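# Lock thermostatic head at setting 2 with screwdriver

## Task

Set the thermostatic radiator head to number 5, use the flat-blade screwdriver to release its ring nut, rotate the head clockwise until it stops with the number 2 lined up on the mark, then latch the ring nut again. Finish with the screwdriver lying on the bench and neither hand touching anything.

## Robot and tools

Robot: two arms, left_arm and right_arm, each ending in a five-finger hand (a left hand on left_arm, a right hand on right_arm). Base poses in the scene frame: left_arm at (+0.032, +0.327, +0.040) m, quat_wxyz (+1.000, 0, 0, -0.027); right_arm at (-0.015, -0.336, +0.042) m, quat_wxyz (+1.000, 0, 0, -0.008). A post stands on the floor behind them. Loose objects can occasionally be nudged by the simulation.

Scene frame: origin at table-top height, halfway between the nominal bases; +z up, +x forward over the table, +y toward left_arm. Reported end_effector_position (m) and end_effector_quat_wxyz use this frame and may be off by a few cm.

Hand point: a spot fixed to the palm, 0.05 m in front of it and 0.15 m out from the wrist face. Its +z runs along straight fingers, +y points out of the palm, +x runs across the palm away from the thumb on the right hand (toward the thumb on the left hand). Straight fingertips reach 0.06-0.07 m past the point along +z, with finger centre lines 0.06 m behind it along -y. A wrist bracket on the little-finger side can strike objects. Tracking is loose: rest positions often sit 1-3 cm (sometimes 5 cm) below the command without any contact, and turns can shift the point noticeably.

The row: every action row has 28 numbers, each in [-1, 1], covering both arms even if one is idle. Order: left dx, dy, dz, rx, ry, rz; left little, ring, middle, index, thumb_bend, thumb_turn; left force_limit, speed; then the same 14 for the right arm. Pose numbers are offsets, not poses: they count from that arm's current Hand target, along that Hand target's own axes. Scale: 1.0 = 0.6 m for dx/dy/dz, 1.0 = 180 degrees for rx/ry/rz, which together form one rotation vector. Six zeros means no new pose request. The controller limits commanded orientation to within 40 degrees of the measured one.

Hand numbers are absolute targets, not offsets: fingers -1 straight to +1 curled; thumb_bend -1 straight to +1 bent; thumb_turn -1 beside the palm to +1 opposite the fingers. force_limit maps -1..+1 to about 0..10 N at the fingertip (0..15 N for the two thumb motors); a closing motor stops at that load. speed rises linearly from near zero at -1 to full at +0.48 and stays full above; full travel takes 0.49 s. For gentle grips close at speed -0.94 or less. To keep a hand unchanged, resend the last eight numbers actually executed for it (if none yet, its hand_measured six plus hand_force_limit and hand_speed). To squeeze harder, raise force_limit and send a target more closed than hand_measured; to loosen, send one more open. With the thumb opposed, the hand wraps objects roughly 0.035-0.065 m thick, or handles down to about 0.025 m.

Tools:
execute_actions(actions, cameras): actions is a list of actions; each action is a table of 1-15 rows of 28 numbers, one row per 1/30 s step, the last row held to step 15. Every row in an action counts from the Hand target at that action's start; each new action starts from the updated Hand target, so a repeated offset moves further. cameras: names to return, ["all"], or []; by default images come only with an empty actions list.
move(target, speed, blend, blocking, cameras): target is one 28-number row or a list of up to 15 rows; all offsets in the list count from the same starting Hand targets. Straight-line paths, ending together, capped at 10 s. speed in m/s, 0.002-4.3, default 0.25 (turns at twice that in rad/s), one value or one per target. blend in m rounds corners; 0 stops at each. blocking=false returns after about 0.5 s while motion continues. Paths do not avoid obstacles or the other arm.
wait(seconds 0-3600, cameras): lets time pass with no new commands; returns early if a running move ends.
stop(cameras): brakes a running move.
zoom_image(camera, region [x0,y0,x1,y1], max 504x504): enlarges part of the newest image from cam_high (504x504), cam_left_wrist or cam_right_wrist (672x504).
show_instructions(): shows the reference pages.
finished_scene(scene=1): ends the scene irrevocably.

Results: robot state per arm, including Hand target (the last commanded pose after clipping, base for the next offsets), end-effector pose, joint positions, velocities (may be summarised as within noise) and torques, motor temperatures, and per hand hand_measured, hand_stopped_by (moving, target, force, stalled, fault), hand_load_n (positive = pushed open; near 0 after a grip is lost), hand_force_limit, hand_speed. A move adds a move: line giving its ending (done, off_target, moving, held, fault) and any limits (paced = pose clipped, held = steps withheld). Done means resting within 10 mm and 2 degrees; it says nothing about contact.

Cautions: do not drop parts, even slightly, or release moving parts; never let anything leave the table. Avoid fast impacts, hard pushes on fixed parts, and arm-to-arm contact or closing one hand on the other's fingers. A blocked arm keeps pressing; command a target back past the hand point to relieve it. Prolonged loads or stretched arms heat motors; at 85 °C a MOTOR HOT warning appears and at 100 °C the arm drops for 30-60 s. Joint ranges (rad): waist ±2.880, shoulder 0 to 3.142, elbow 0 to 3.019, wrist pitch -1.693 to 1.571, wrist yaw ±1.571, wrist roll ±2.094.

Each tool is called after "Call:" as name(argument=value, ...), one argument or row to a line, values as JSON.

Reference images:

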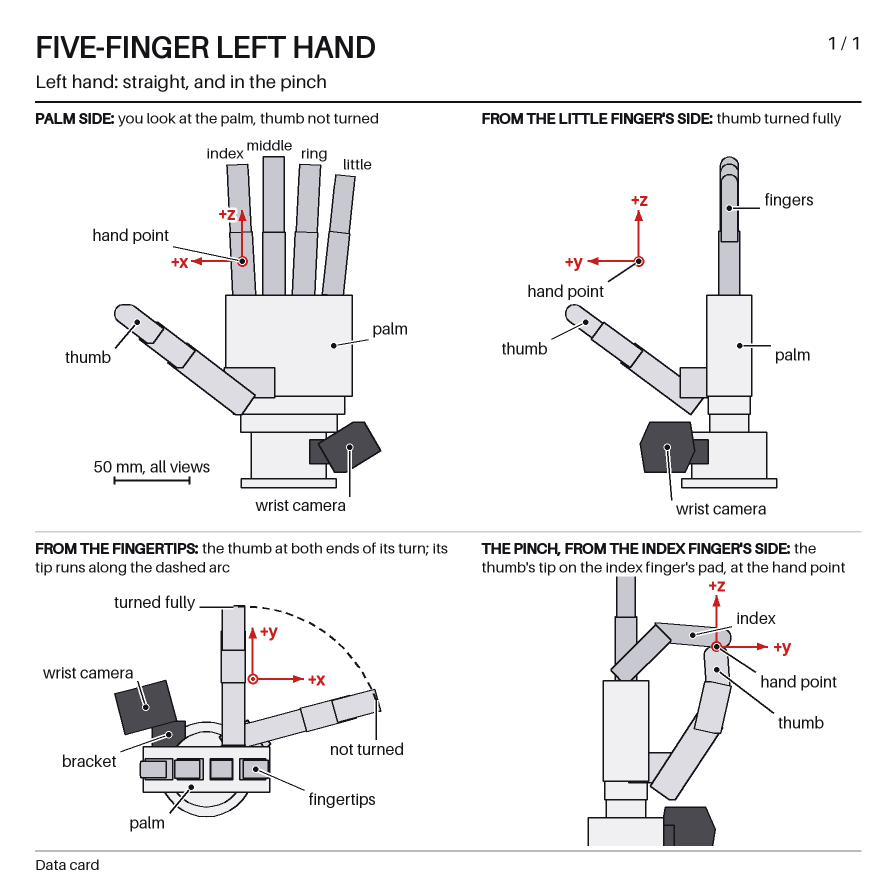

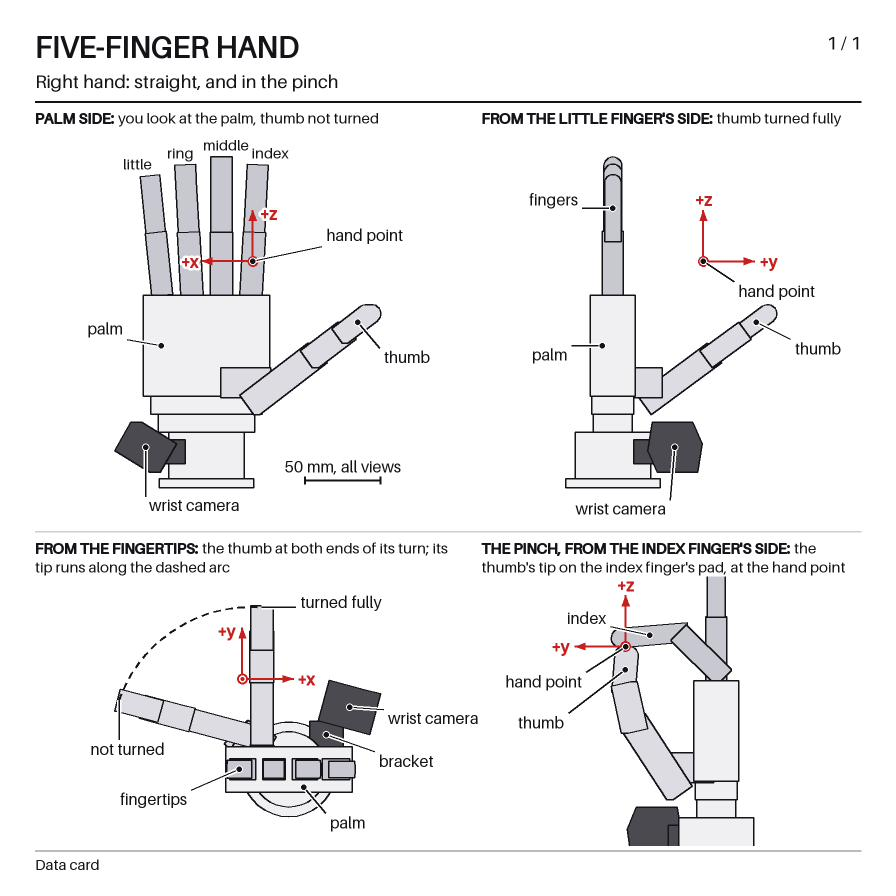

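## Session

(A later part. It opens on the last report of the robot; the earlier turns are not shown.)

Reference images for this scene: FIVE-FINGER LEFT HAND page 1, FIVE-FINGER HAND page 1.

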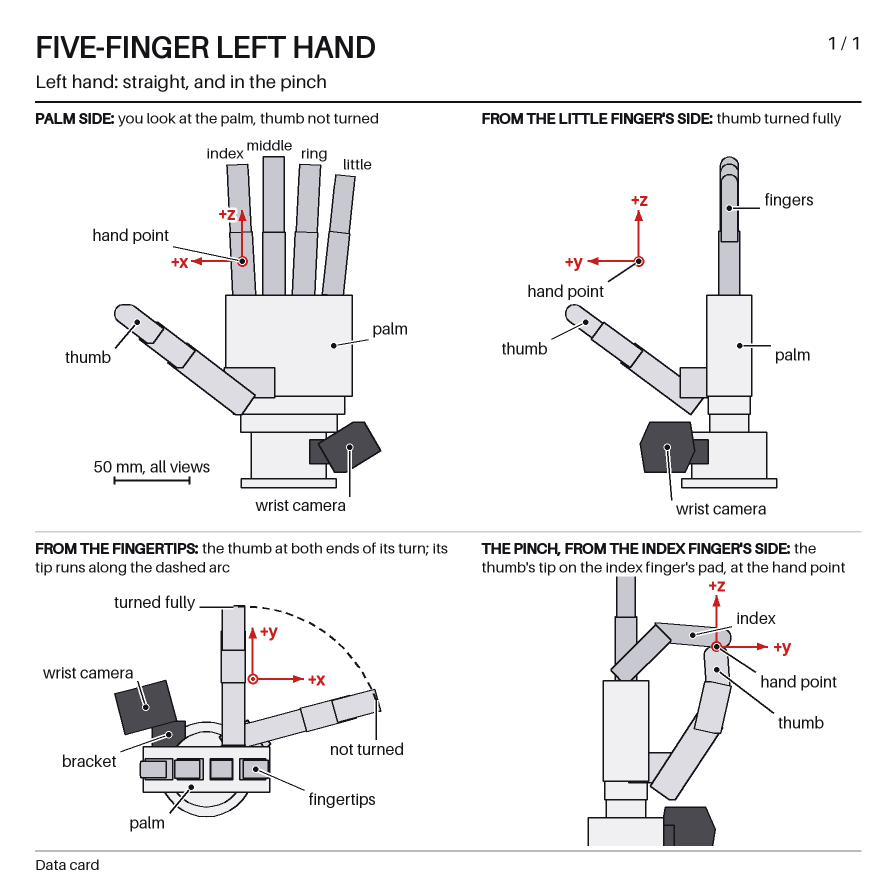

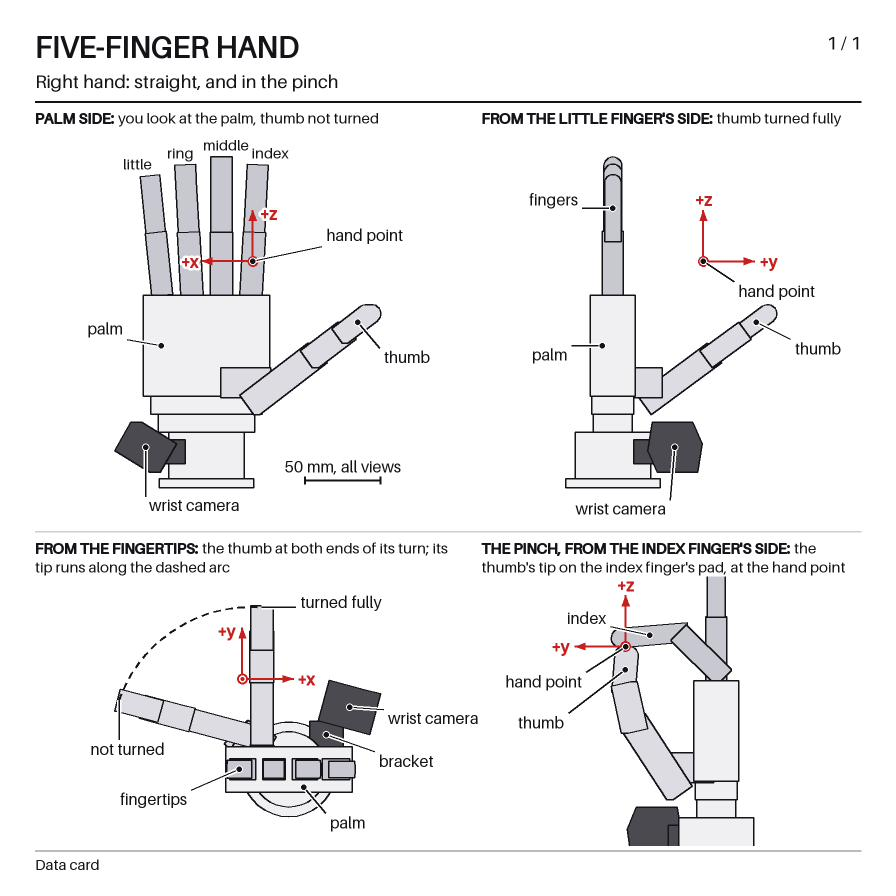

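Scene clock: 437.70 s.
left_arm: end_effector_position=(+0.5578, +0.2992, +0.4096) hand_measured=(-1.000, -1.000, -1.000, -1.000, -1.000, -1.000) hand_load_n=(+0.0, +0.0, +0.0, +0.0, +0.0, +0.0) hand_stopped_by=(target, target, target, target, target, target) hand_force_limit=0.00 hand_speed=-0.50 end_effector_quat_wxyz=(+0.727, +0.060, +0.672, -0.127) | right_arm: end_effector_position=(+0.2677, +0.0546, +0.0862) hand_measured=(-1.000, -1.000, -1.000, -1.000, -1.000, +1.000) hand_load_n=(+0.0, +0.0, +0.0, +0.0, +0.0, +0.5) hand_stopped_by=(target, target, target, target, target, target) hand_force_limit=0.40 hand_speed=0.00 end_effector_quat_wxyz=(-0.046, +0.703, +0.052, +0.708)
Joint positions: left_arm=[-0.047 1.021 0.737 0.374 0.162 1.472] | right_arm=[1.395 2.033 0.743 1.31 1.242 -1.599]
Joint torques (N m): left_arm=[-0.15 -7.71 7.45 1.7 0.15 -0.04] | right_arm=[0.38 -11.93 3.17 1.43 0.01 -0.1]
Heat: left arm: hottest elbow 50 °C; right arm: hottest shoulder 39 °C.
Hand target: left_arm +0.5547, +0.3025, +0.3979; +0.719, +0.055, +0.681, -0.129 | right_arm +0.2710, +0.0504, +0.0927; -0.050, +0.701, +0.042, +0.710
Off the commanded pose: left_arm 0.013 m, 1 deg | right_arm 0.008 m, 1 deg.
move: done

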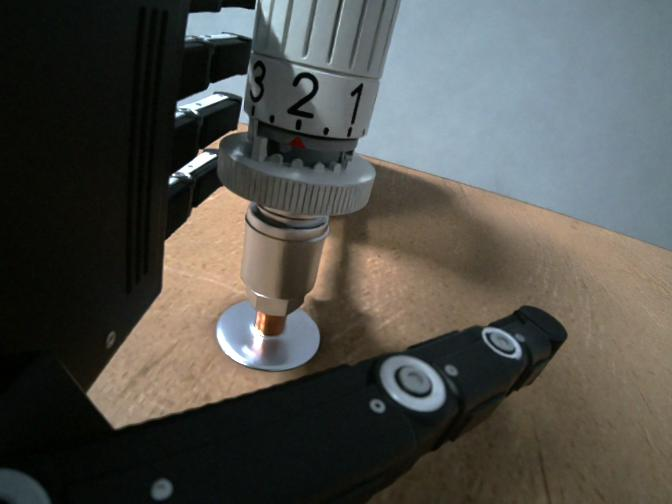

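Call:
move(
  target=[0,0,0,0,0,0,-1,-1,-1,-1,-1,-1,0,-0.5, 0,0.004,0.009,0,0,0,-1,-1,-1,-1,-1,1,0.4,0.0],
  speed=0.03,
  cameras=["cam_right_wrist"],
)

Call:
zoom_image(
  camera="cam_right_wrist",
  region=[220, 80, 420, 230],
)

Scene clock: 438.37 s.
left_arm: end_effector_position=(+0.5578, +0.2992, +0.4096) hand_measured=(-1.000, -1.000, -1.000, -1.000, -1.000, -1.000) hand_load_n=(+0.0, +0.0, +0.0, +0.0, +0.0, +0.0) hand_stopped_by=(target, target, target, target, target, target) hand_force_limit=0.00 hand_speed=-0.50 end_effector_quat_wxyz=(+0.727, +0.060, +0.672, -0.127) | right_arm: end_effector_position=(+0.2719, +0.0546, +0.0862) hand_measured=(-1.000, -1.000, -1.000, -1.000, -1.000, +1.000) hand_load_n=(+0.0, +0.0, +0.5, +0.0, +0.0, +0.5) hand_stopped_by=(target, target, target, target, target, target) hand_force_limit=0.40 hand_speed=0.00 end_effector_quat_wxyz=(-0.048, +0.703, +0.054, +0.708)
Joint positions: left_arm=[-0.047 1.021 0.737 0.374 0.162 1.472] | right_arm=[1.386 2.033 0.742 1.311 1.227 -1.599]
Joint torques (N m): left_arm=[-0.15 -7.71 7.43 1.73 0.15 -0.04] | right_arm=[-0.38 -12.34 2.96 1.46 0.12 -0.12]
Heat: left arm: hottest elbow 50 °C; right arm: hottest shoulder 39 °C.
Hand target: left_arm +0.5547, +0.3025, +0.3979; +0.719, +0.055, +0.681, -0.129 | right_arm +0.2767, +0.0487, +0.0927; -0.050, +0.701, +0.042, +0.710
Off the commanded pose: left_arm 0.013 m, 1 deg | right_arm 0.010 m, 1 deg.
move: done

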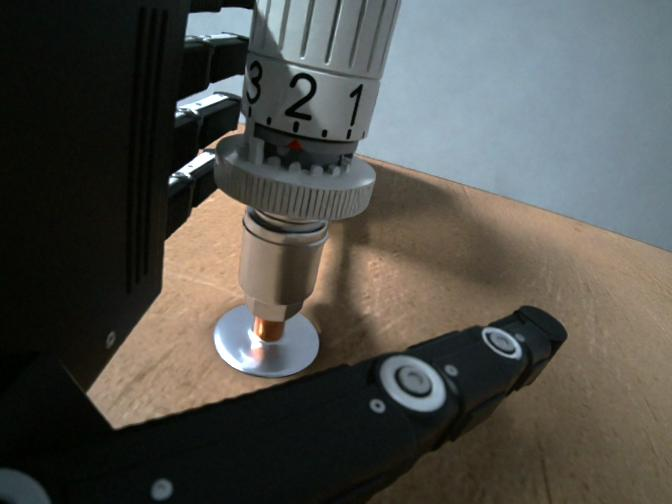

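Scaled by 2.520 from the camera's image (finer frame: 960x720).

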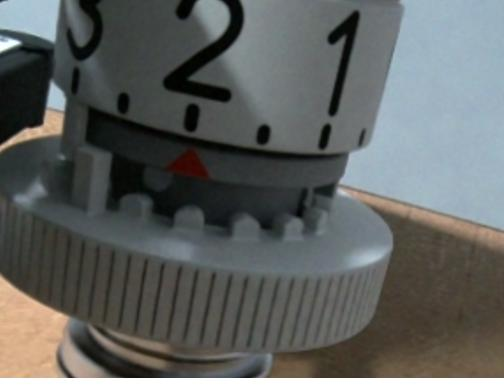

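Call:
zoom_image(
  camera="cam_right_wrist",
  region=[215, 90, 325, 190],
)

Scaled by 4.582 from the camera's image (finer frame: 960x720).

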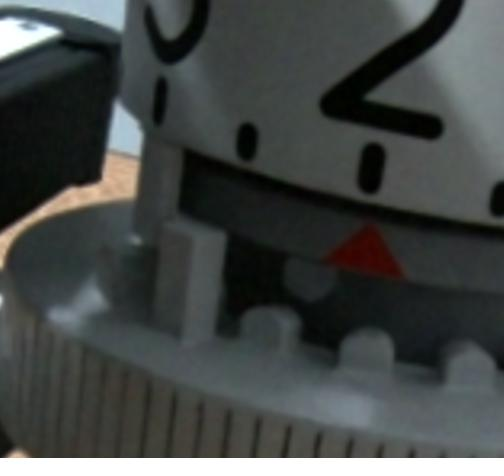

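Call:
move(
  target=[
    [0,0,0,0,0,0,-1,-1,-1,-1,-1,-1,0,-0.5, 0,-0.068,0,0,0,0,-1,-1,-1,-1,-1,1,0.4,0.0],
    [0,0,0,0,0,0,-1,-1,-1,-1,-1,-1,0,-0.5, -0.0353,-0.068,-0.026,0,0,0,1,1,1,-1,-1,1,0.4,0.0],
    [0,0,0,0,0,0,-1,-1,-1,-1,-1,-1,0,-0.5, -0.0353,-0.068,-0.026,0,0,0,1,1,1,-1,-1,1,0.4,0.0],
  ],
  speed=0.08,
  cameras=["cam_right_wrist","cam_high"],
)

Scene clock: 443.67 s.
left_arm: end_effector_position=(+0.5578, +0.2992, +0.4096) hand_measured=(-1.000, -1.000, -1.000, -1.000, -1.000, -1.000) hand_load_n=(+0.0, +0.0, +0.0, +0.0, +0.0, +0.0) hand_stopped_by=(target, target, target, target, target, target) hand_force_limit=0.00 hand_speed=-0.50 end_effector_quat_wxyz=(+0.727, +0.060, +0.672, -0.127) | right_arm: end_effector_position=(+0.2540, +0.0881, +0.0747) hand_measured=(+1.000, +1.000, -0.644, -1.000, -1.000, +1.000) hand_load_n=(+0.0, +0.0, +0.0, +0.0, +0.0, +0.5) hand_stopped_by=(target, target, force, target, target, target) hand_force_limit=0.40 hand_speed=0.00 end_effector_quat_wxyz=(-0.052, +0.702, +0.046, +0.709)
Joint positions: left_arm=[-0.047 1.021 0.737 0.374 0.162 1.472] | right_arm=[1.438 2.1 0.837 1.302 1.284 -1.6]
Joint torques (N m): left_arm=[-0.15 -7.71 7.42 1.7 0.16 -0.03] | right_arm=[0.38 -11.28 4.33 1.47 0.26 -0.14]
Heat: left arm: hottest elbow 50 °C; right arm: hottest shoulder 39 °C.
Hand target: left_arm +0.5547, +0.3025, +0.3979; +0.719, +0.055, +0.681, -0.129 | right_arm +0.2563, +0.0874, +0.0716; -0.050, +0.701, +0.042, +0.710
Off the commanded pose: left_arm 0.013 m, 1 deg | right_arm 0.004 m, 1 deg.
move: done
Images, in order (width x height): cam_high 504x504, cam_right_wrist 672x504.

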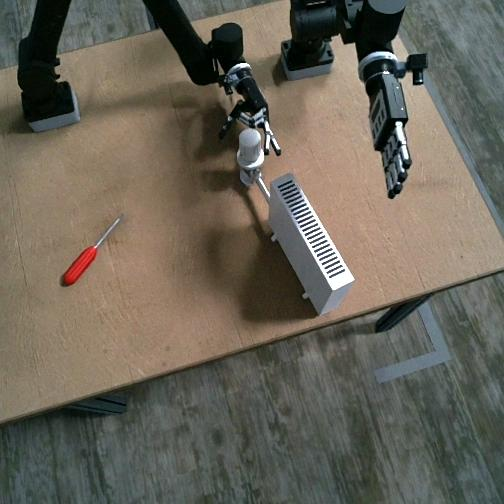

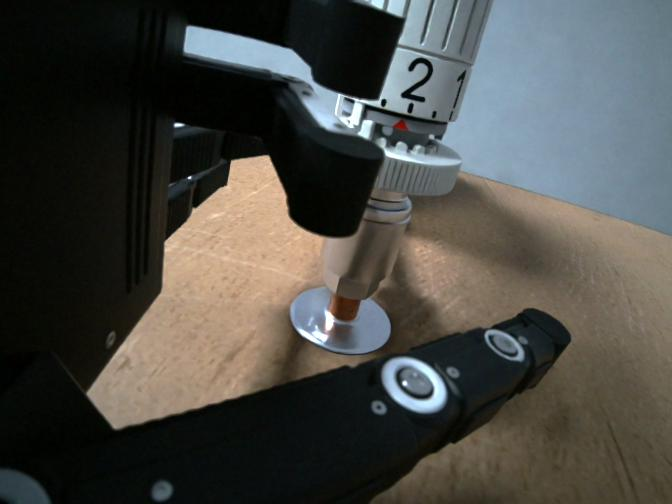

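Call:
zoom_image(
  camera="cam_right_wrist",
  region=[300, 80, 480, 220],
)

Scaled by 2.800 from the camera's image (finer frame: 960x720).

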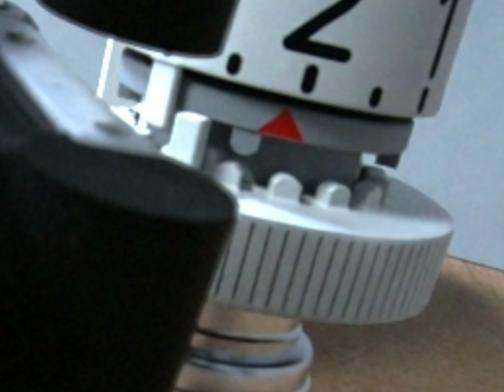

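Call:
move(
  target=[
    [0,0,0,0,0,0,-1,-1,-1,-1,-1,-1,0,-0.5, 0,0,-0.058,0,0,0,1,1,-0.66,-1,-1,1,0.4,0.0],
    [0,0,0,0,0,0,-1,-1,-1,-1,-1,-1,0,-0.5, 0,0,-0.058,0,0,0,1,1,0.99,-1,-1,1,0.4,0.0],
  ],
  speed=0.08,
  cameras=["cam_right_wrist"],
)

Call:
zoom_image(
  camera="cam_right_wrist",
  region=[300, 80, 480, 220],
)

Scene clock: 446.07 s.
left_arm: end_effector_position=(+0.5578, +0.2992, +0.4096) hand_measured=(-1.000, -1.000, -1.000, -1.000, -1.000, -1.000) hand_load_n=(+0.0, +0.0, +0.0, +0.0, +0.0, +0.0) hand_stopped_by=(target, target, target, target, target, target) hand_force_limit=0.00 hand_speed=-0.50 end_effector_quat_wxyz=(+0.727, +0.060, +0.672, -0.127) | right_arm: end_effector_position=(+0.2234, +0.0865, +0.0754) hand_measured=(+1.000, +1.000, +0.990, -1.000, -1.000, +1.000) hand_load_n=(+0.0, +0.0, +0.0, +0.0, +0.0, +0.5) hand_stopped_by=(target, target, target, target, target, target) hand_force_limit=0.40 hand_speed=0.00 end_effector_quat_wxyz=(-0.054, +0.701, +0.038, +0.710)
Joint positions: left_arm=[-0.047 1.021 0.737 0.374 0.162 1.472] | right_arm=[1.504 2.1 0.827 1.341 1.358 -1.615]
Joint torques (N m): left_arm=[-0.09 -7.71 7.41 1.69 0.15 -0.04] | right_arm=[0.56 -11.34 3.11 1.36 0.18 -0.19]
Heat: left arm: hottest elbow 50 °C; right arm: hottest shoulder 39 °C.
Hand target: left_arm +0.5547, +0.3025, +0.3979; +0.719, +0.055, +0.681, -0.129 | right_arm +0.2217, +0.0828, +0.0712; -0.050, +0.701, +0.042, +0.710
Off the commanded pose: left_arm 0.013 m, 1 deg | right_arm 0.006 m, 1 deg.
move: done

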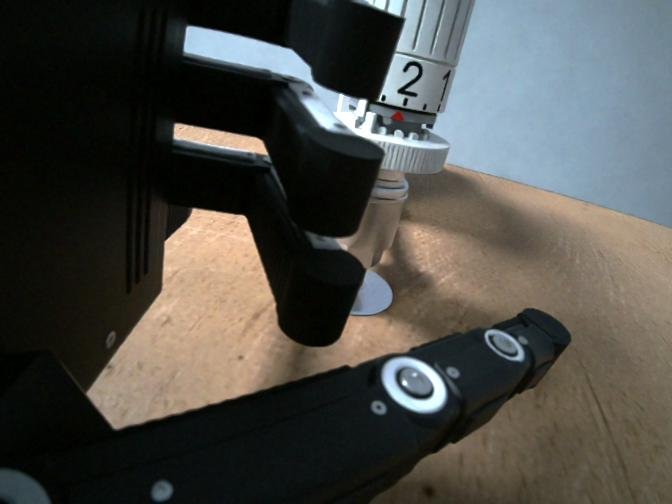

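Scaled by 2.800 from the camera's image (finer frame: 960x720).

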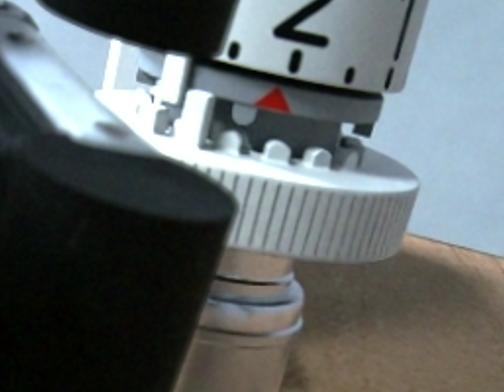

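Call:
move(
  target=[0,0,0,0,0,0,-1,-1,-1,-1,-1,-1,0,-0.5, -0.009,0.0763,0,0,0,0,1,1,0.99,-1,-1,1,0.4,0.0],
  speed=0.06,
  cameras=["all"],
)

Call:
zoom_image(
  camera="cam_high",
  region=[180, 100, 320, 220],
)

Scene clock: 447.87 s.
left_arm: end_effector_position=(+0.5578, +0.2992, +0.4096) hand_measured=(-1.000, -1.000, -1.000, -1.000, -1.000, -1.000) hand_load_n=(+0.0, +0.0, +0.0, +0.0, +0.0, +0.0) hand_stopped_by=(target, target, target, target, target, target) hand_force_limit=0.00 hand_speed=-0.50 end_effector_quat_wxyz=(+0.727, +0.060, +0.672, -0.127) | right_arm: end_effector_position=(+0.2251, +0.0406, +0.0633) hand_measured=(+1.000, +1.000, +0.990, -1.000, -1.000, +1.000) hand_load_n=(+0.0, +0.0, +0.0, -0.5, +0.0, +0.5) hand_stopped_by=(target, target, target, target, target, target) hand_force_limit=0.40 hand_speed=0.00 end_effector_quat_wxyz=(-0.047, +0.702, +0.047, +0.709)
Joint positions: left_arm=[-0.047 1.021 0.737 0.374 0.162 1.472] | right_arm=[1.491 2.1 0.704 1.441 1.341 -1.615]
Joint torques (N m): left_arm=[-0.09 -7.65 7.43 1.66 0.15 -0.04] | right_arm=[0.73 -11.28 2.04 1.09 -0.1 -0.11]
Heat: left arm: hottest elbow 50 °C; right arm: hottest shoulder 40 °C.
Hand target: left_arm +0.5547, +0.3025, +0.3979; +0.719, +0.055, +0.681, -0.129 | right_arm +0.2277, +0.0375, +0.0653; -0.050, +0.701, +0.042, +0.710
Off the commanded pose: left_arm 0.013 m, 1 deg | right_arm 0.005 m, 1 deg.
move: done

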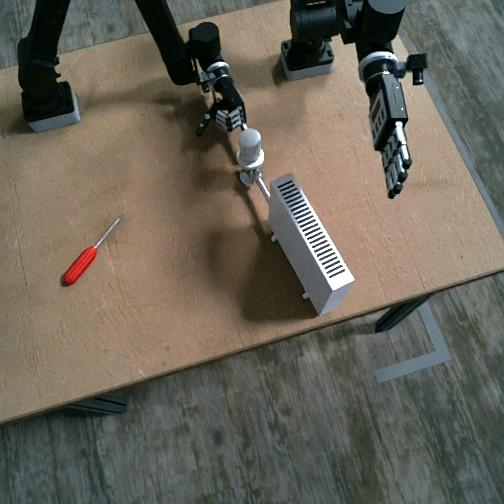

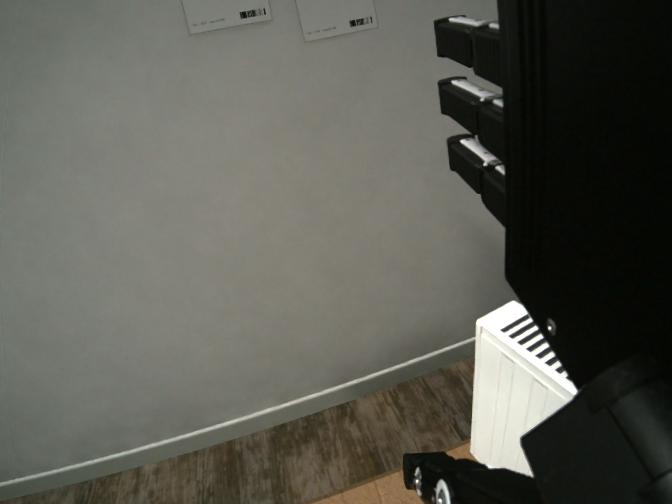

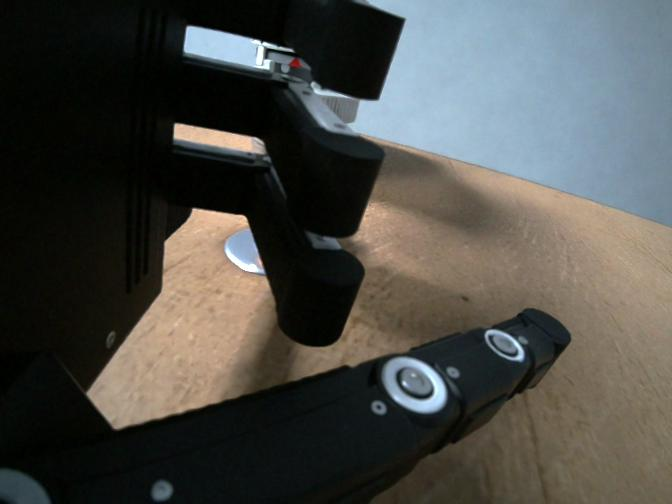

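Scaled by 3.600 from the camera's image (finer frame: 720x720).

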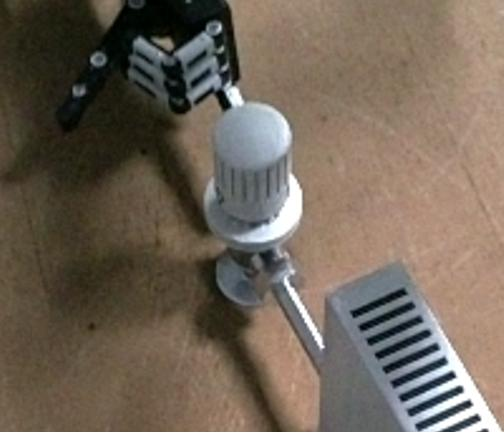

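Call:
move(
  target=[0,0,0,0,0,0,-1,-1,-1,-1,-1,-1,0,-0.5, 0,0,0.0643,0,0,0,1,1,0.99,-1,-1,1,0.4,0.0],
  speed=0.05,
  cameras=["cam_high","cam_right_wrist"],
)

Call:
zoom_image(
  camera="cam_high",
  region=[180, 100, 320, 220],
)

Scene clock: 449.40 s.
left_arm: end_effector_position=(+0.5578, +0.2992, +0.4096) hand_measured=(-1.000, -1.000, -1.000, -1.000, -1.000, -1.000) hand_load_n=(+0.0, +0.0, +0.0, +0.0, +0.0, +0.0) hand_stopped_by=(target, target, target, target, target, target) hand_force_limit=0.00 hand_speed=-0.50 end_effector_quat_wxyz=(+0.727, +0.060, +0.672, -0.127) | right_arm: end_effector_position=(+0.2594, +0.0389, +0.0628) hand_measured=(+1.000, +1.000, +0.990, -1.000, -1.000, +1.000) hand_load_n=(+0.0, +0.0, +0.0, +0.0, +0.0, +0.5) hand_stopped_by=(target, target, target, target, target, target) hand_force_limit=0.40 hand_speed=0.00 end_effector_quat_wxyz=(-0.048, +0.702, +0.055, +0.709)
Joint positions: left_arm=[-0.047 1.021 0.737 0.374 0.162 1.472] | right_arm=[1.408 2.1 0.706 1.424 1.246 -1.61]
Joint torques (N m): left_arm=[-0.15 -7.71 7.41 1.74 0.15 -0.03] | right_arm=[-0.21 -10.93 4.41 0.5 0.17 -0.03]
Heat: left arm: hottest elbow 50 °C; right arm: hottest shoulder 40 °C.
Hand target: left_arm +0.5547, +0.3025, +0.3979; +0.719, +0.055, +0.681, -0.129 | right_arm +0.2659, +0.0425, +0.0658; -0.050, +0.701, +0.042, +0.710
Off the commanded pose: left_arm 0.013 m, 1 deg | right_arm 0.008 m, 1 deg.
move: done

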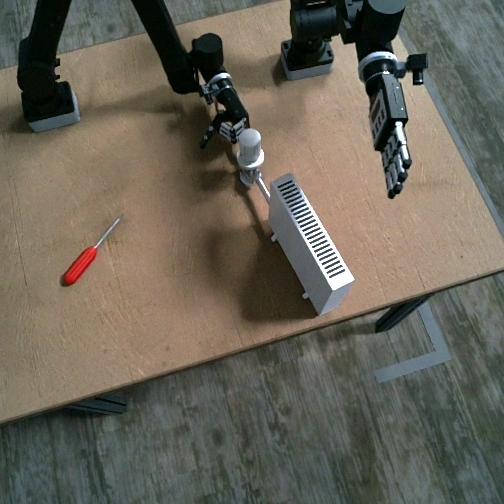

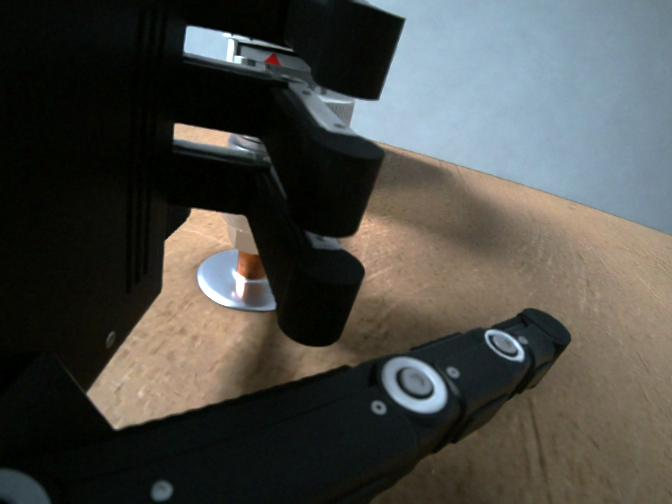

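Scaled by 3.600 from the camera's image (finer frame: 720x720).

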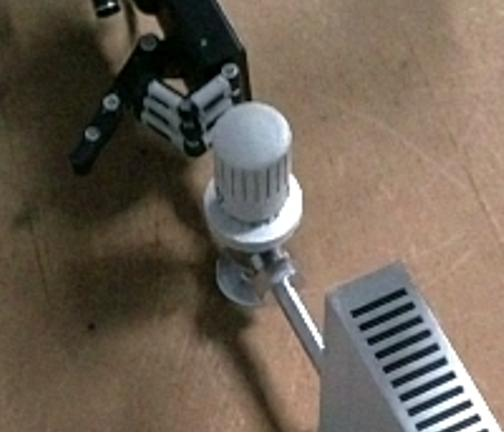

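Call:
move(
  target=[0,0,0,0,0,0,-1,-1,-1,-1,-1,-1,0,-0.5, 0,-0.008,0.008,0,0,0,1,1,0.99,-1,-1,1,0.4,0.0],
  speed=0.05,
  cameras=["cam_right_wrist"],
)

Scene clock: 450.13 s.
left_arm: end_effector_position=(+0.5578, +0.2992, +0.4096) hand_measured=(-1.000, -1.000, -1.000, -1.000, -1.000, -1.000) hand_load_n=(+0.0, +0.0, +0.0, +0.0, +0.0, +0.0) hand_stopped_by=(target, target, target, target, target, target) hand_force_limit=0.00 hand_speed=-0.50 end_effector_quat_wxyz=(+0.727, +0.060, +0.672, -0.127) | right_arm: end_effector_position=(+0.2655, +0.0408, +0.0637) hand_measured=(+1.000, +1.000, +0.990, -1.000, -1.000, +1.000) hand_load_n=(+0.0, +0.0, +0.0, +0.0, +0.0, +0.0) hand_stopped_by=(target, target, target, target, target, target) hand_force_limit=0.40 hand_speed=0.00 end_effector_quat_wxyz=(-0.044, +0.702, +0.052, +0.709)
Joint positions: left_arm=[-0.047 1.021 0.737 0.374 0.162 1.472] | right_arm=[1.395 2.1 0.72 1.409 1.244 -1.61]
Joint torques (N m): left_arm=[-0.09 -7.77 7.43 1.69 0.16 -0.04] | right_arm=[0.56 -10.93 4.74 0.39 -0.04 -0.03]
Heat: left arm: hottest elbow 50 °C; right arm: hottest shoulder 40 °C.
Hand target: left_arm +0.5547, +0.3025, +0.3979; +0.719, +0.055, +0.681, -0.129 | right_arm +0.2700, +0.0480, +0.0659; -0.050, +0.701, +0.042, +0.710
Off the commanded pose: left_arm 0.013 m, 1 deg | right_arm 0.009 m, 1 deg.
move: done

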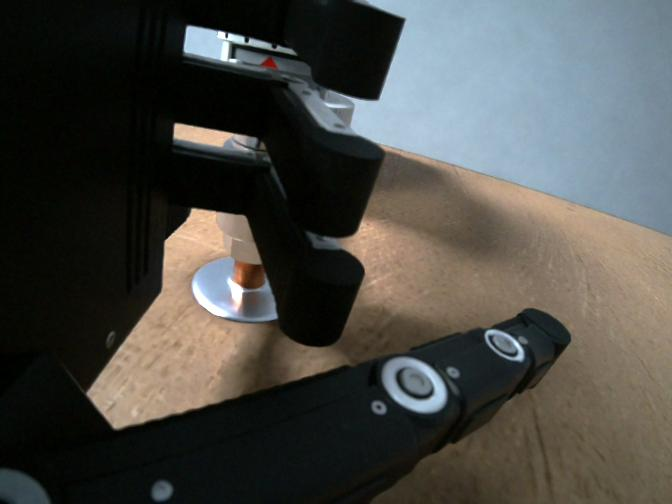

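Call:
move(
  target=[0,0,0,0,0,0,-1,-1,-1,-1,-1,-1,0,-0.5, 0.004,-0.009,0,0,0,0,1,1,0.99,-1,-1,1,0.4,0.0],
  speed=0.05,
  cameras=["cam_right_wrist"],
)

Scene clock: 450.87 s.
left_arm: end_effector_position=(+0.5578, +0.2992, +0.4096) hand_measured=(-1.000, -1.000, -1.000, -1.000, -1.000, -1.000) hand_load_n=(+0.0, +0.0, +0.0, +0.0, +0.0, +0.0) hand_stopped_by=(target, target, target, target, target, target) hand_force_limit=0.00 hand_speed=-0.50 end_effector_quat_wxyz=(+0.727, +0.060, +0.672, -0.127) | right_arm: end_effector_position=(+0.2663, +0.0450, +0.0642) hand_measured=(+1.000, +1.000, +0.990, -1.000, -1.000, +1.000) hand_load_n=(+0.0, +0.0, +0.0, +0.0, +0.0, +0.5) hand_stopped_by=(target, target, target, target, target, target) hand_force_limit=0.40 hand_speed=0.00 end_effector_quat_wxyz=(-0.042, +0.702, +0.053, +0.709)
Joint positions: left_arm=[-0.047 1.021 0.737 0.374 0.162 1.472] | right_arm=[1.395 2.1 0.731 1.392 1.244 -1.61]
Joint torques (N m): left_arm=[-0.21 -7.77 7.43 1.69 0.16 -0.04] | right_arm=[0.67 -11.22 4.75 0.95 0.12 0.01]
Heat: left arm: hottest elbow 50 °C; right arm: hottest shoulder 40 °C.
Hand target: left_arm +0.5547, +0.3025, +0.3979; +0.719, +0.055, +0.681, -0.129 | right_arm +0.2693, +0.0534, +0.0684; -0.050, +0.701, +0.042, +0.710
Off the commanded pose: left_arm 0.013 m, 1 deg | right_arm 0.010 m, 2 deg.
move: done

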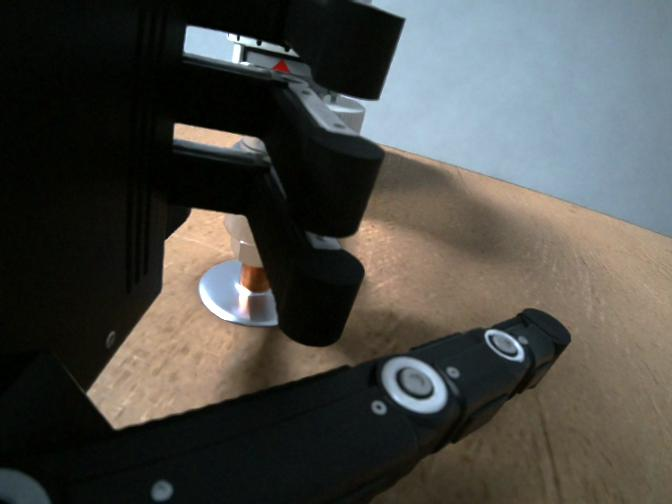

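Call:
move(
  target=[0,0,0,0,0,0,-1,-1,-1,-1,-1,-1,0,-0.5, 0.0167,0,0,0,0,0,1,1,0.99,-1,-1,1,0.4,0.0],
  speed=0.04,
  cameras=["cam_right_wrist"],
)

Call:
zoom_image(
  camera="cam_right_wrist",
  region=[180, 20, 400, 180],
)

Scene clock: 451.87 s.
left_arm: end_effector_position=(+0.5578, +0.2992, +0.4096) hand_measured=(-1.000, -1.000, -1.000, -1.000, -1.000, -1.000) hand_load_n=(+0.0, +0.0, +0.0, +0.0, +0.0, +0.0) hand_stopped_by=(target, target, target, target, target, target) hand_force_limit=0.00 hand_speed=-0.50 end_effector_quat_wxyz=(+0.727, +0.060, +0.672, -0.127) | right_arm: end_effector_position=(+0.2666, +0.0465, +0.0707) hand_measured=(+1.000, +1.000, +0.990, -1.000, -1.000, +1.000) hand_load_n=(+0.0, +0.0, +0.0, +0.0, +0.0, +0.5) hand_stopped_by=(target, target, target, target, target, target) hand_force_limit=0.40 hand_speed=0.00 end_effector_quat_wxyz=(-0.041, +0.703, +0.055, +0.708)
Joint positions: left_arm=[-0.047 1.021 0.737 0.374 0.162 1.472] | right_arm=[1.395 2.079 0.731 1.367 1.244 -1.61]
Joint torques (N m): left_arm=[-0.09 -7.71 7.42 1.73 0.16 -0.03] | right_arm=[0.67 -11.93 4.63 0.88 0.17 0.02]
Heat: left arm: hottest elbow 50 °C; right arm: hottest shoulder 40 °C.
Hand target: left_arm +0.5547, +0.3025, +0.3979; +0.719, +0.055, +0.681, -0.129 | right_arm +0.2692, +0.0533, +0.0785; -0.050, +0.701, +0.042, +0.710
Off the commanded pose: left_arm 0.013 m, 1 deg | right_arm 0.011 m, 2 deg.
move: off_target (right_arm)

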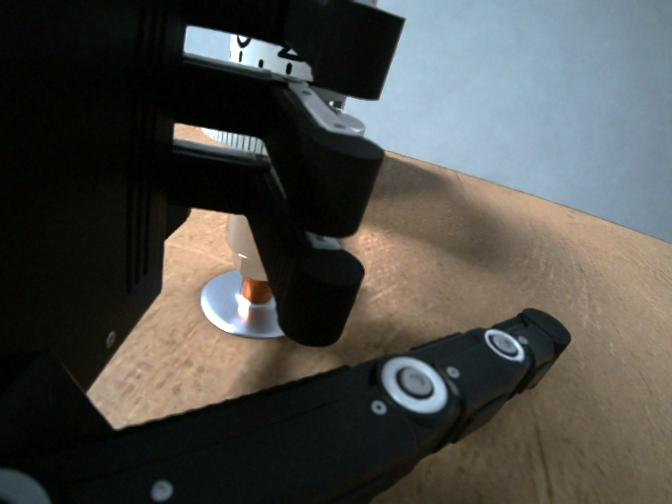

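Scaled by 2.291 from the camera's image (finer frame: 960x720).

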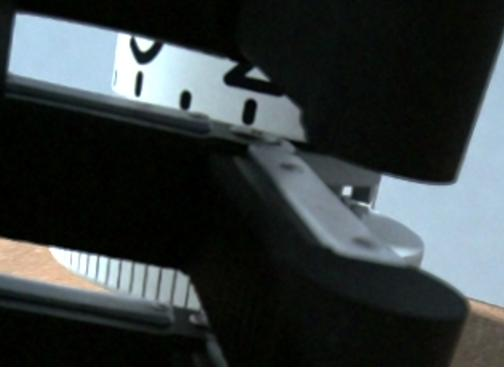

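Call:
move(
  target=[0,0,0,0,0,0,-1,-1,-1,-1,-1,-1,0,-0.5, 0.01,0,0,0,0,0,1,1,0.99,-1,-1,1,0.4,0.0],
  speed=0.03,
  cameras=["cam_right_wrist"],
)

Call:
zoom_image(
  camera="cam_right_wrist",
  region=[180, 20, 400, 180],
)

Scene clock: 452.67 s.
left_arm: end_effector_position=(+0.5578, +0.2992, +0.4096) hand_measured=(-1.000, -1.000, -1.000, -1.000, -1.000, -1.000) hand_load_n=(+0.0, +0.0, -0.5, +0.0, +0.0, +0.0) hand_stopped_by=(target, target, target, target, target, target) hand_force_limit=0.00 hand_speed=-0.50 end_effector_quat_wxyz=(+0.727, +0.060, +0.672, -0.127) | right_arm: end_effector_position=(+0.2668, +0.0479, +0.0770) hand_measured=(+1.000, +1.000, +0.990, -1.000, -1.000, +1.000) hand_load_n=(+0.0, +0.0, +0.0, +0.0, +0.0, +0.5) hand_stopped_by=(target, target, target, target, target, target) hand_force_limit=0.40 hand_speed=0.00 end_effector_quat_wxyz=(-0.042, +0.702, +0.054, +0.708)
Joint positions: left_arm=[-0.047 1.021 0.737 0.374 0.162 1.472] | right_arm=[1.395 2.06 0.731 1.352 1.244 -1.61]
Joint torques (N m): left_arm=[-0.21 -7.71 7.43 1.69 0.15 -0.04] | right_arm=[-0.09 -11.99 4.23 0.54 0.14 -0.06]
Heat: left arm: hottest elbow 50 °C; right arm: hottest shoulder 40 °C.
Hand target: left_arm +0.5547, +0.3025, +0.3979; +0.719, +0.055, +0.681, -0.129 | right_arm +0.2691, +0.0532, +0.0845; -0.050, +0.701, +0.042, +0.710
Off the commanded pose: left_arm 0.013 m, 1 deg | right_arm 0.009 m, 2 deg.
move: done

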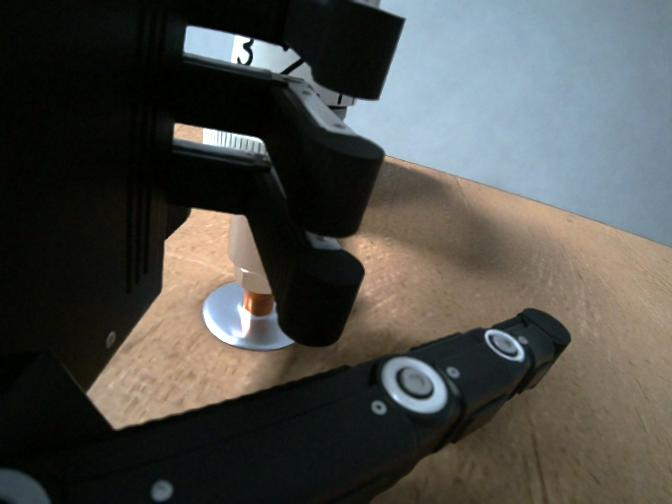

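Scaled by 2.291 from the camera's image (finer frame: 960x720).

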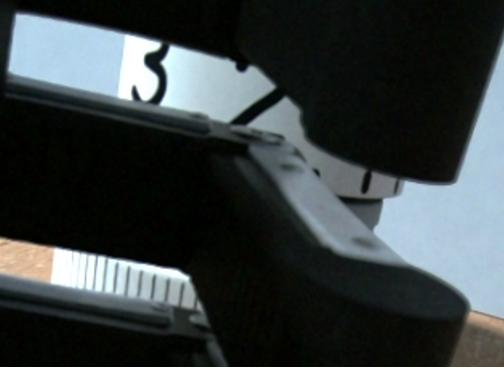

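Call:
move(
  target=[0,0,0,0,0,0,-1,-1,-1,-1,-1,-1,0,-0.5, 0.008,0,0,0,0,0,1,1,0.99,-1,-1,1,0.4,0.0],
  speed=0.03,
  cameras=["cam_right_wrist","cam_high"],
)

Call:
zoom_image(
  camera="cam_high",
  region=[200, 110, 300, 210],
)

Scene clock: 454.23 s.
left_arm: end_effector_position=(+0.5578, +0.2992, +0.4096) hand_measured=(-1.000, -1.000, -1.000, -1.000, -1.000, -1.000) hand_load_n=(+0.0, +0.0, +0.0, +0.0, +0.0, +0.0) hand_stopped_by=(target, target, target, target, target, target) hand_force_limit=0.00 hand_speed=-0.50 end_effector_quat_wxyz=(+0.727, +0.060, +0.672, -0.127) | right_arm: end_effector_position=(+0.2670, +0.0489, +0.0821) hand_measured=(+1.000, +1.000, +0.990, -1.000, -1.000, +1.000) hand_load_n=(+0.0, -0.5, +0.0, +0.0, +0.0, +0.5) hand_stopped_by=(target, target, target, target, target, target) hand_force_limit=0.40 hand_speed=0.00 end_effector_quat_wxyz=(-0.043, +0.702, +0.053, +0.709)
Joint positions: left_arm=[-0.047 1.021 0.737 0.374 0.162 1.472] | right_arm=[1.395 2.045 0.731 1.339 1.244 -1.61]
Joint torques (N m): left_arm=[-0.21 -7.82 7.45 1.69 0.16 -0.04] | right_arm=[0.73 -12.16 4.31 0.73 0.15 -0.04]
Heat: left arm: hottest elbow 50 °C; right arm: hottest shoulder 40 °C.
Hand target: left_arm +0.5547, +0.3025, +0.3979; +0.719, +0.055, +0.681, -0.129 | right_arm +0.2690, +0.0532, +0.0894; -0.050, +0.701, +0.042, +0.710
Off the commanded pose: left_arm 0.013 m, 1 deg | right_arm 0.009 m, 1 deg.
move: done
Images, in order (width x height): cam_high 504x504, cam_right_wrist 672x504.

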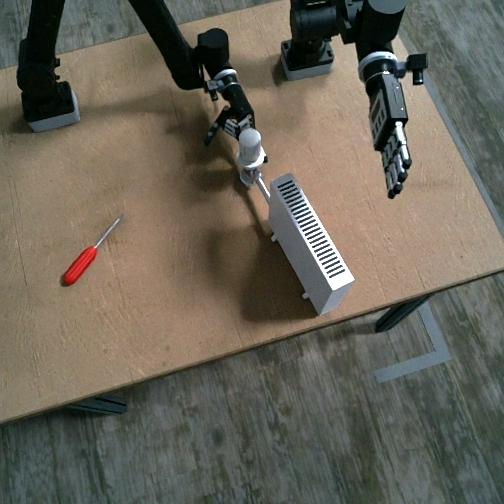

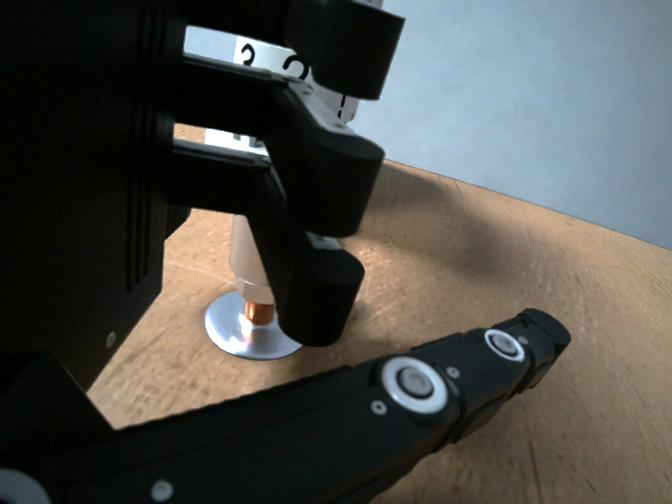

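Scaled by 5.040 from the camera's image (finer frame: 720x720).

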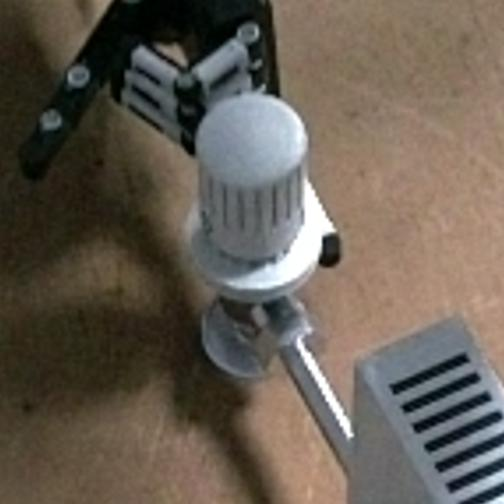

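Call:
zoom_image(
  camera="cam_right_wrist",
  region=[180, 20, 400, 180],
)

Scaled by 2.291 from the camera's image (finer frame: 960x720).

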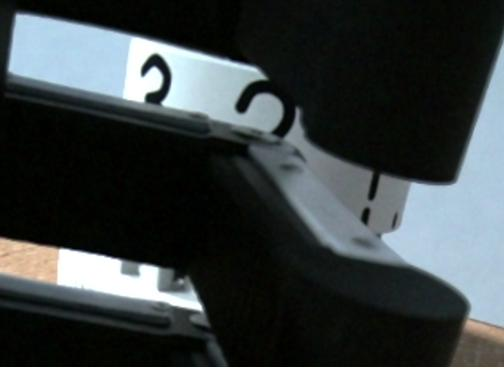

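Call:
move(
  target=[0,0,0,0,0,0,-1,-1,-1,-1,-1,-1,0,-0.5, 0,-0.06,0,0,0,0,1,1,0.99,-1,-1,1,0.4,0.0],
  speed=0.05,
  cameras=["cam_right_wrist","cam_high"],
)

Call:
zoom_image(
  camera="cam_right_wrist",
  region=[260, 80, 480, 240],
)

Scene clock: 455.83 s.
left_arm: end_effector_position=(+0.5578, +0.2992, +0.4096) hand_measured=(-1.000, -1.000, -1.000, -1.000, -1.000, -1.000) hand_load_n=(+0.0, +0.0, +0.0, +0.0, +0.0, +0.0) hand_stopped_by=(target, target, target, target, target, target) hand_force_limit=0.00 hand_speed=-0.50 end_effector_quat_wxyz=(+0.727, +0.060, +0.672, -0.127) | right_arm: end_effector_position=(+0.2656, +0.0776, +0.0911) hand_measured=(+1.000, +1.000, +0.990, -1.000, -1.000, +1.000) hand_load_n=(+0.0, +0.0, +0.0, +0.0, +0.0, +0.5) hand_stopped_by=(target, target, target, target, target, target) hand_force_limit=0.40 hand_speed=0.00 end_effector_quat_wxyz=(-0.045, +0.701, +0.045, +0.710)
Joint positions: left_arm=[-0.047 1.021 0.737 0.374 0.162 1.472] | right_arm=[1.41 2.048 0.812 1.276 1.267 -1.61]
Joint torques (N m): left_arm=[-0.21 -7.71 7.45 1.74 0.16 -0.04] | right_arm=[0.91 -10.64 6.22 0.55 0.17 -0.1]
Heat: left arm: hottest elbow 50 °C; right arm: hottest shoulder 40 °C.
Hand target: left_arm +0.5547, +0.3025, +0.3979; +0.719, +0.055, +0.681, -0.129 | right_arm +0.2644, +0.0887, +0.0896; -0.050, +0.701, +0.042, +0.710
Off the commanded pose: left_arm 0.013 m, 1 deg | right_arm 0.011 m, 1 deg.
move: off_target (right_arm)
Images, in order (width x height): cam_high 504x504, cam_right_wrist 672x504.

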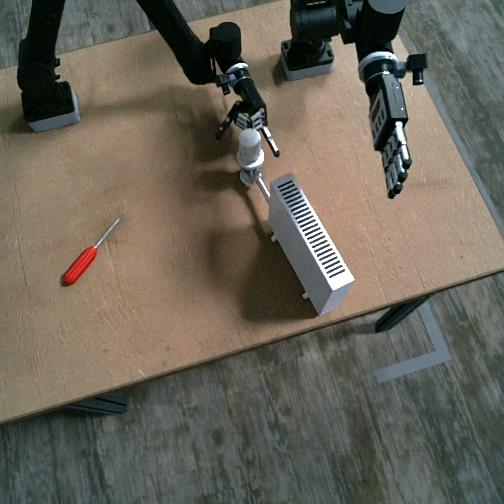

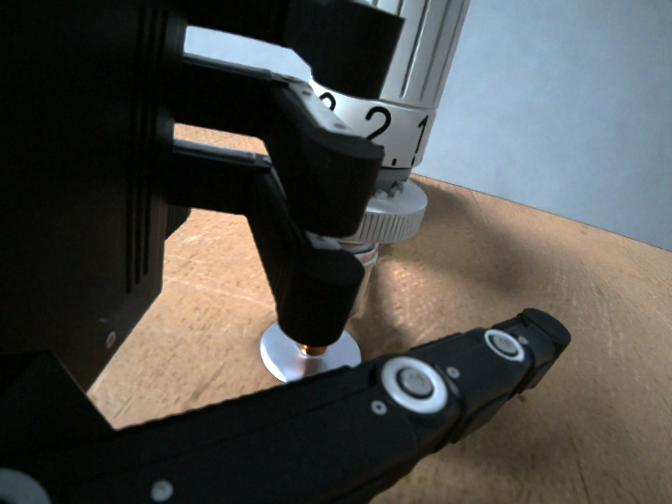

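Scaled by 2.291 from the camera's image (finer frame: 960x720).

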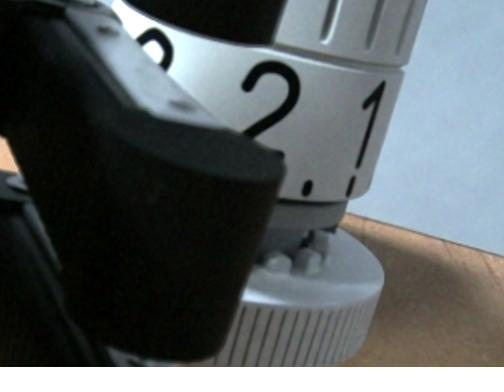

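Call:
move(
  target=[
    [0,0,0,0,0,0,-1,-1,-1,-1,-1,-1,0,-0.5, 0.03,0,-0.05,0,0,0,1,1,0.99,-1,-1,1,0.4,0.0],
    [0,0,0,0,0,0,-1,-1,-1,-1,-1,-1,0,-0.5, 0.03,0,-0.05,0,0,0,-1,-1,-1,-1,-1,1,0.4,0.0],
    [0,0,0,0,0,0,-1,-1,-1,-1,-1,-1,0,-0.5, 0.0635,0.0243,0,0,0,0,-1,-1,-1,-1,-1,1,0.4,0.0],
  ],
  speed=0.1,
  cameras=["cam_right_wrist"],
)

Call:
zoom_image(
  camera="cam_right_wrist",
  region=[225, 185, 385, 305],
)

Scene clock: 459.00 s.
left_arm: end_effector_position=(+0.5578, +0.2992, +0.4096) hand_measured=(-1.000, -1.000, -1.000, -1.000, -1.000, -1.000) hand_load_n=(+0.0, +0.0, +0.0, +0.0, +0.0, +0.0) hand_stopped_by=(target, target, target, target, target, target) hand_force_limit=0.00 hand_speed=-0.50 end_effector_quat_wxyz=(+0.727, +0.060, +0.672, -0.127) | right_arm: end_effector_position=(+0.2653, +0.0759, +0.1234) hand_measured=(-1.000, -1.000, -1.000, -1.000, -1.000, +1.000) hand_load_n=(-0.5, +0.0, +0.0, +0.0, +0.0, +0.0) hand_stopped_by=(target, target, target, target, target, target) hand_force_limit=0.40 hand_speed=0.00 end_effector_quat_wxyz=(-0.047, +0.701, +0.044, +0.710)
Joint positions: left_arm=[-0.047 1.021 0.737 0.374 0.162 1.472] | right_arm=[1.41 1.953 0.795 1.204 1.266 -1.611]
Joint torques (N m): left_arm=[-0.03 -7.71 7.41 1.7 0.16 -0.04] | right_arm=[0.09 -11.81 4.12 0.87 -0.11 -0.03]
Heat: left arm: hottest elbow 50 °C; right arm: hottest shoulder 40 °C.
Hand target: left_arm +0.5547, +0.3025, +0.3979; +0.719, +0.055, +0.681, -0.129 | right_arm +0.2659, +0.0738, +0.1277; -0.050, +0.701, +0.042, +0.710
Off the commanded pose: left_arm 0.013 m, 1 deg | right_arm 0.005 m, 0 deg.
move: done

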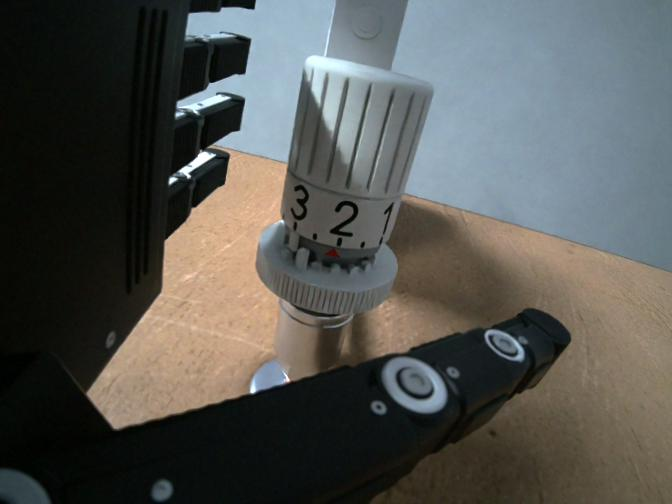

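Scaled by 3.150 from the camera's image (finer frame: 960x720).

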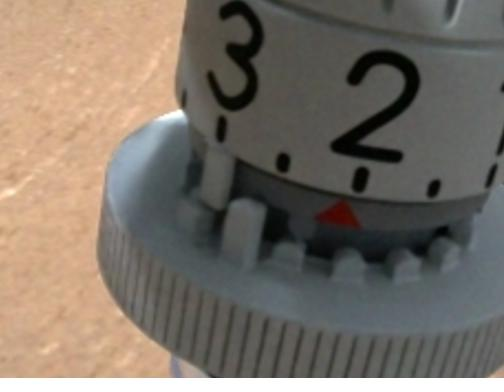

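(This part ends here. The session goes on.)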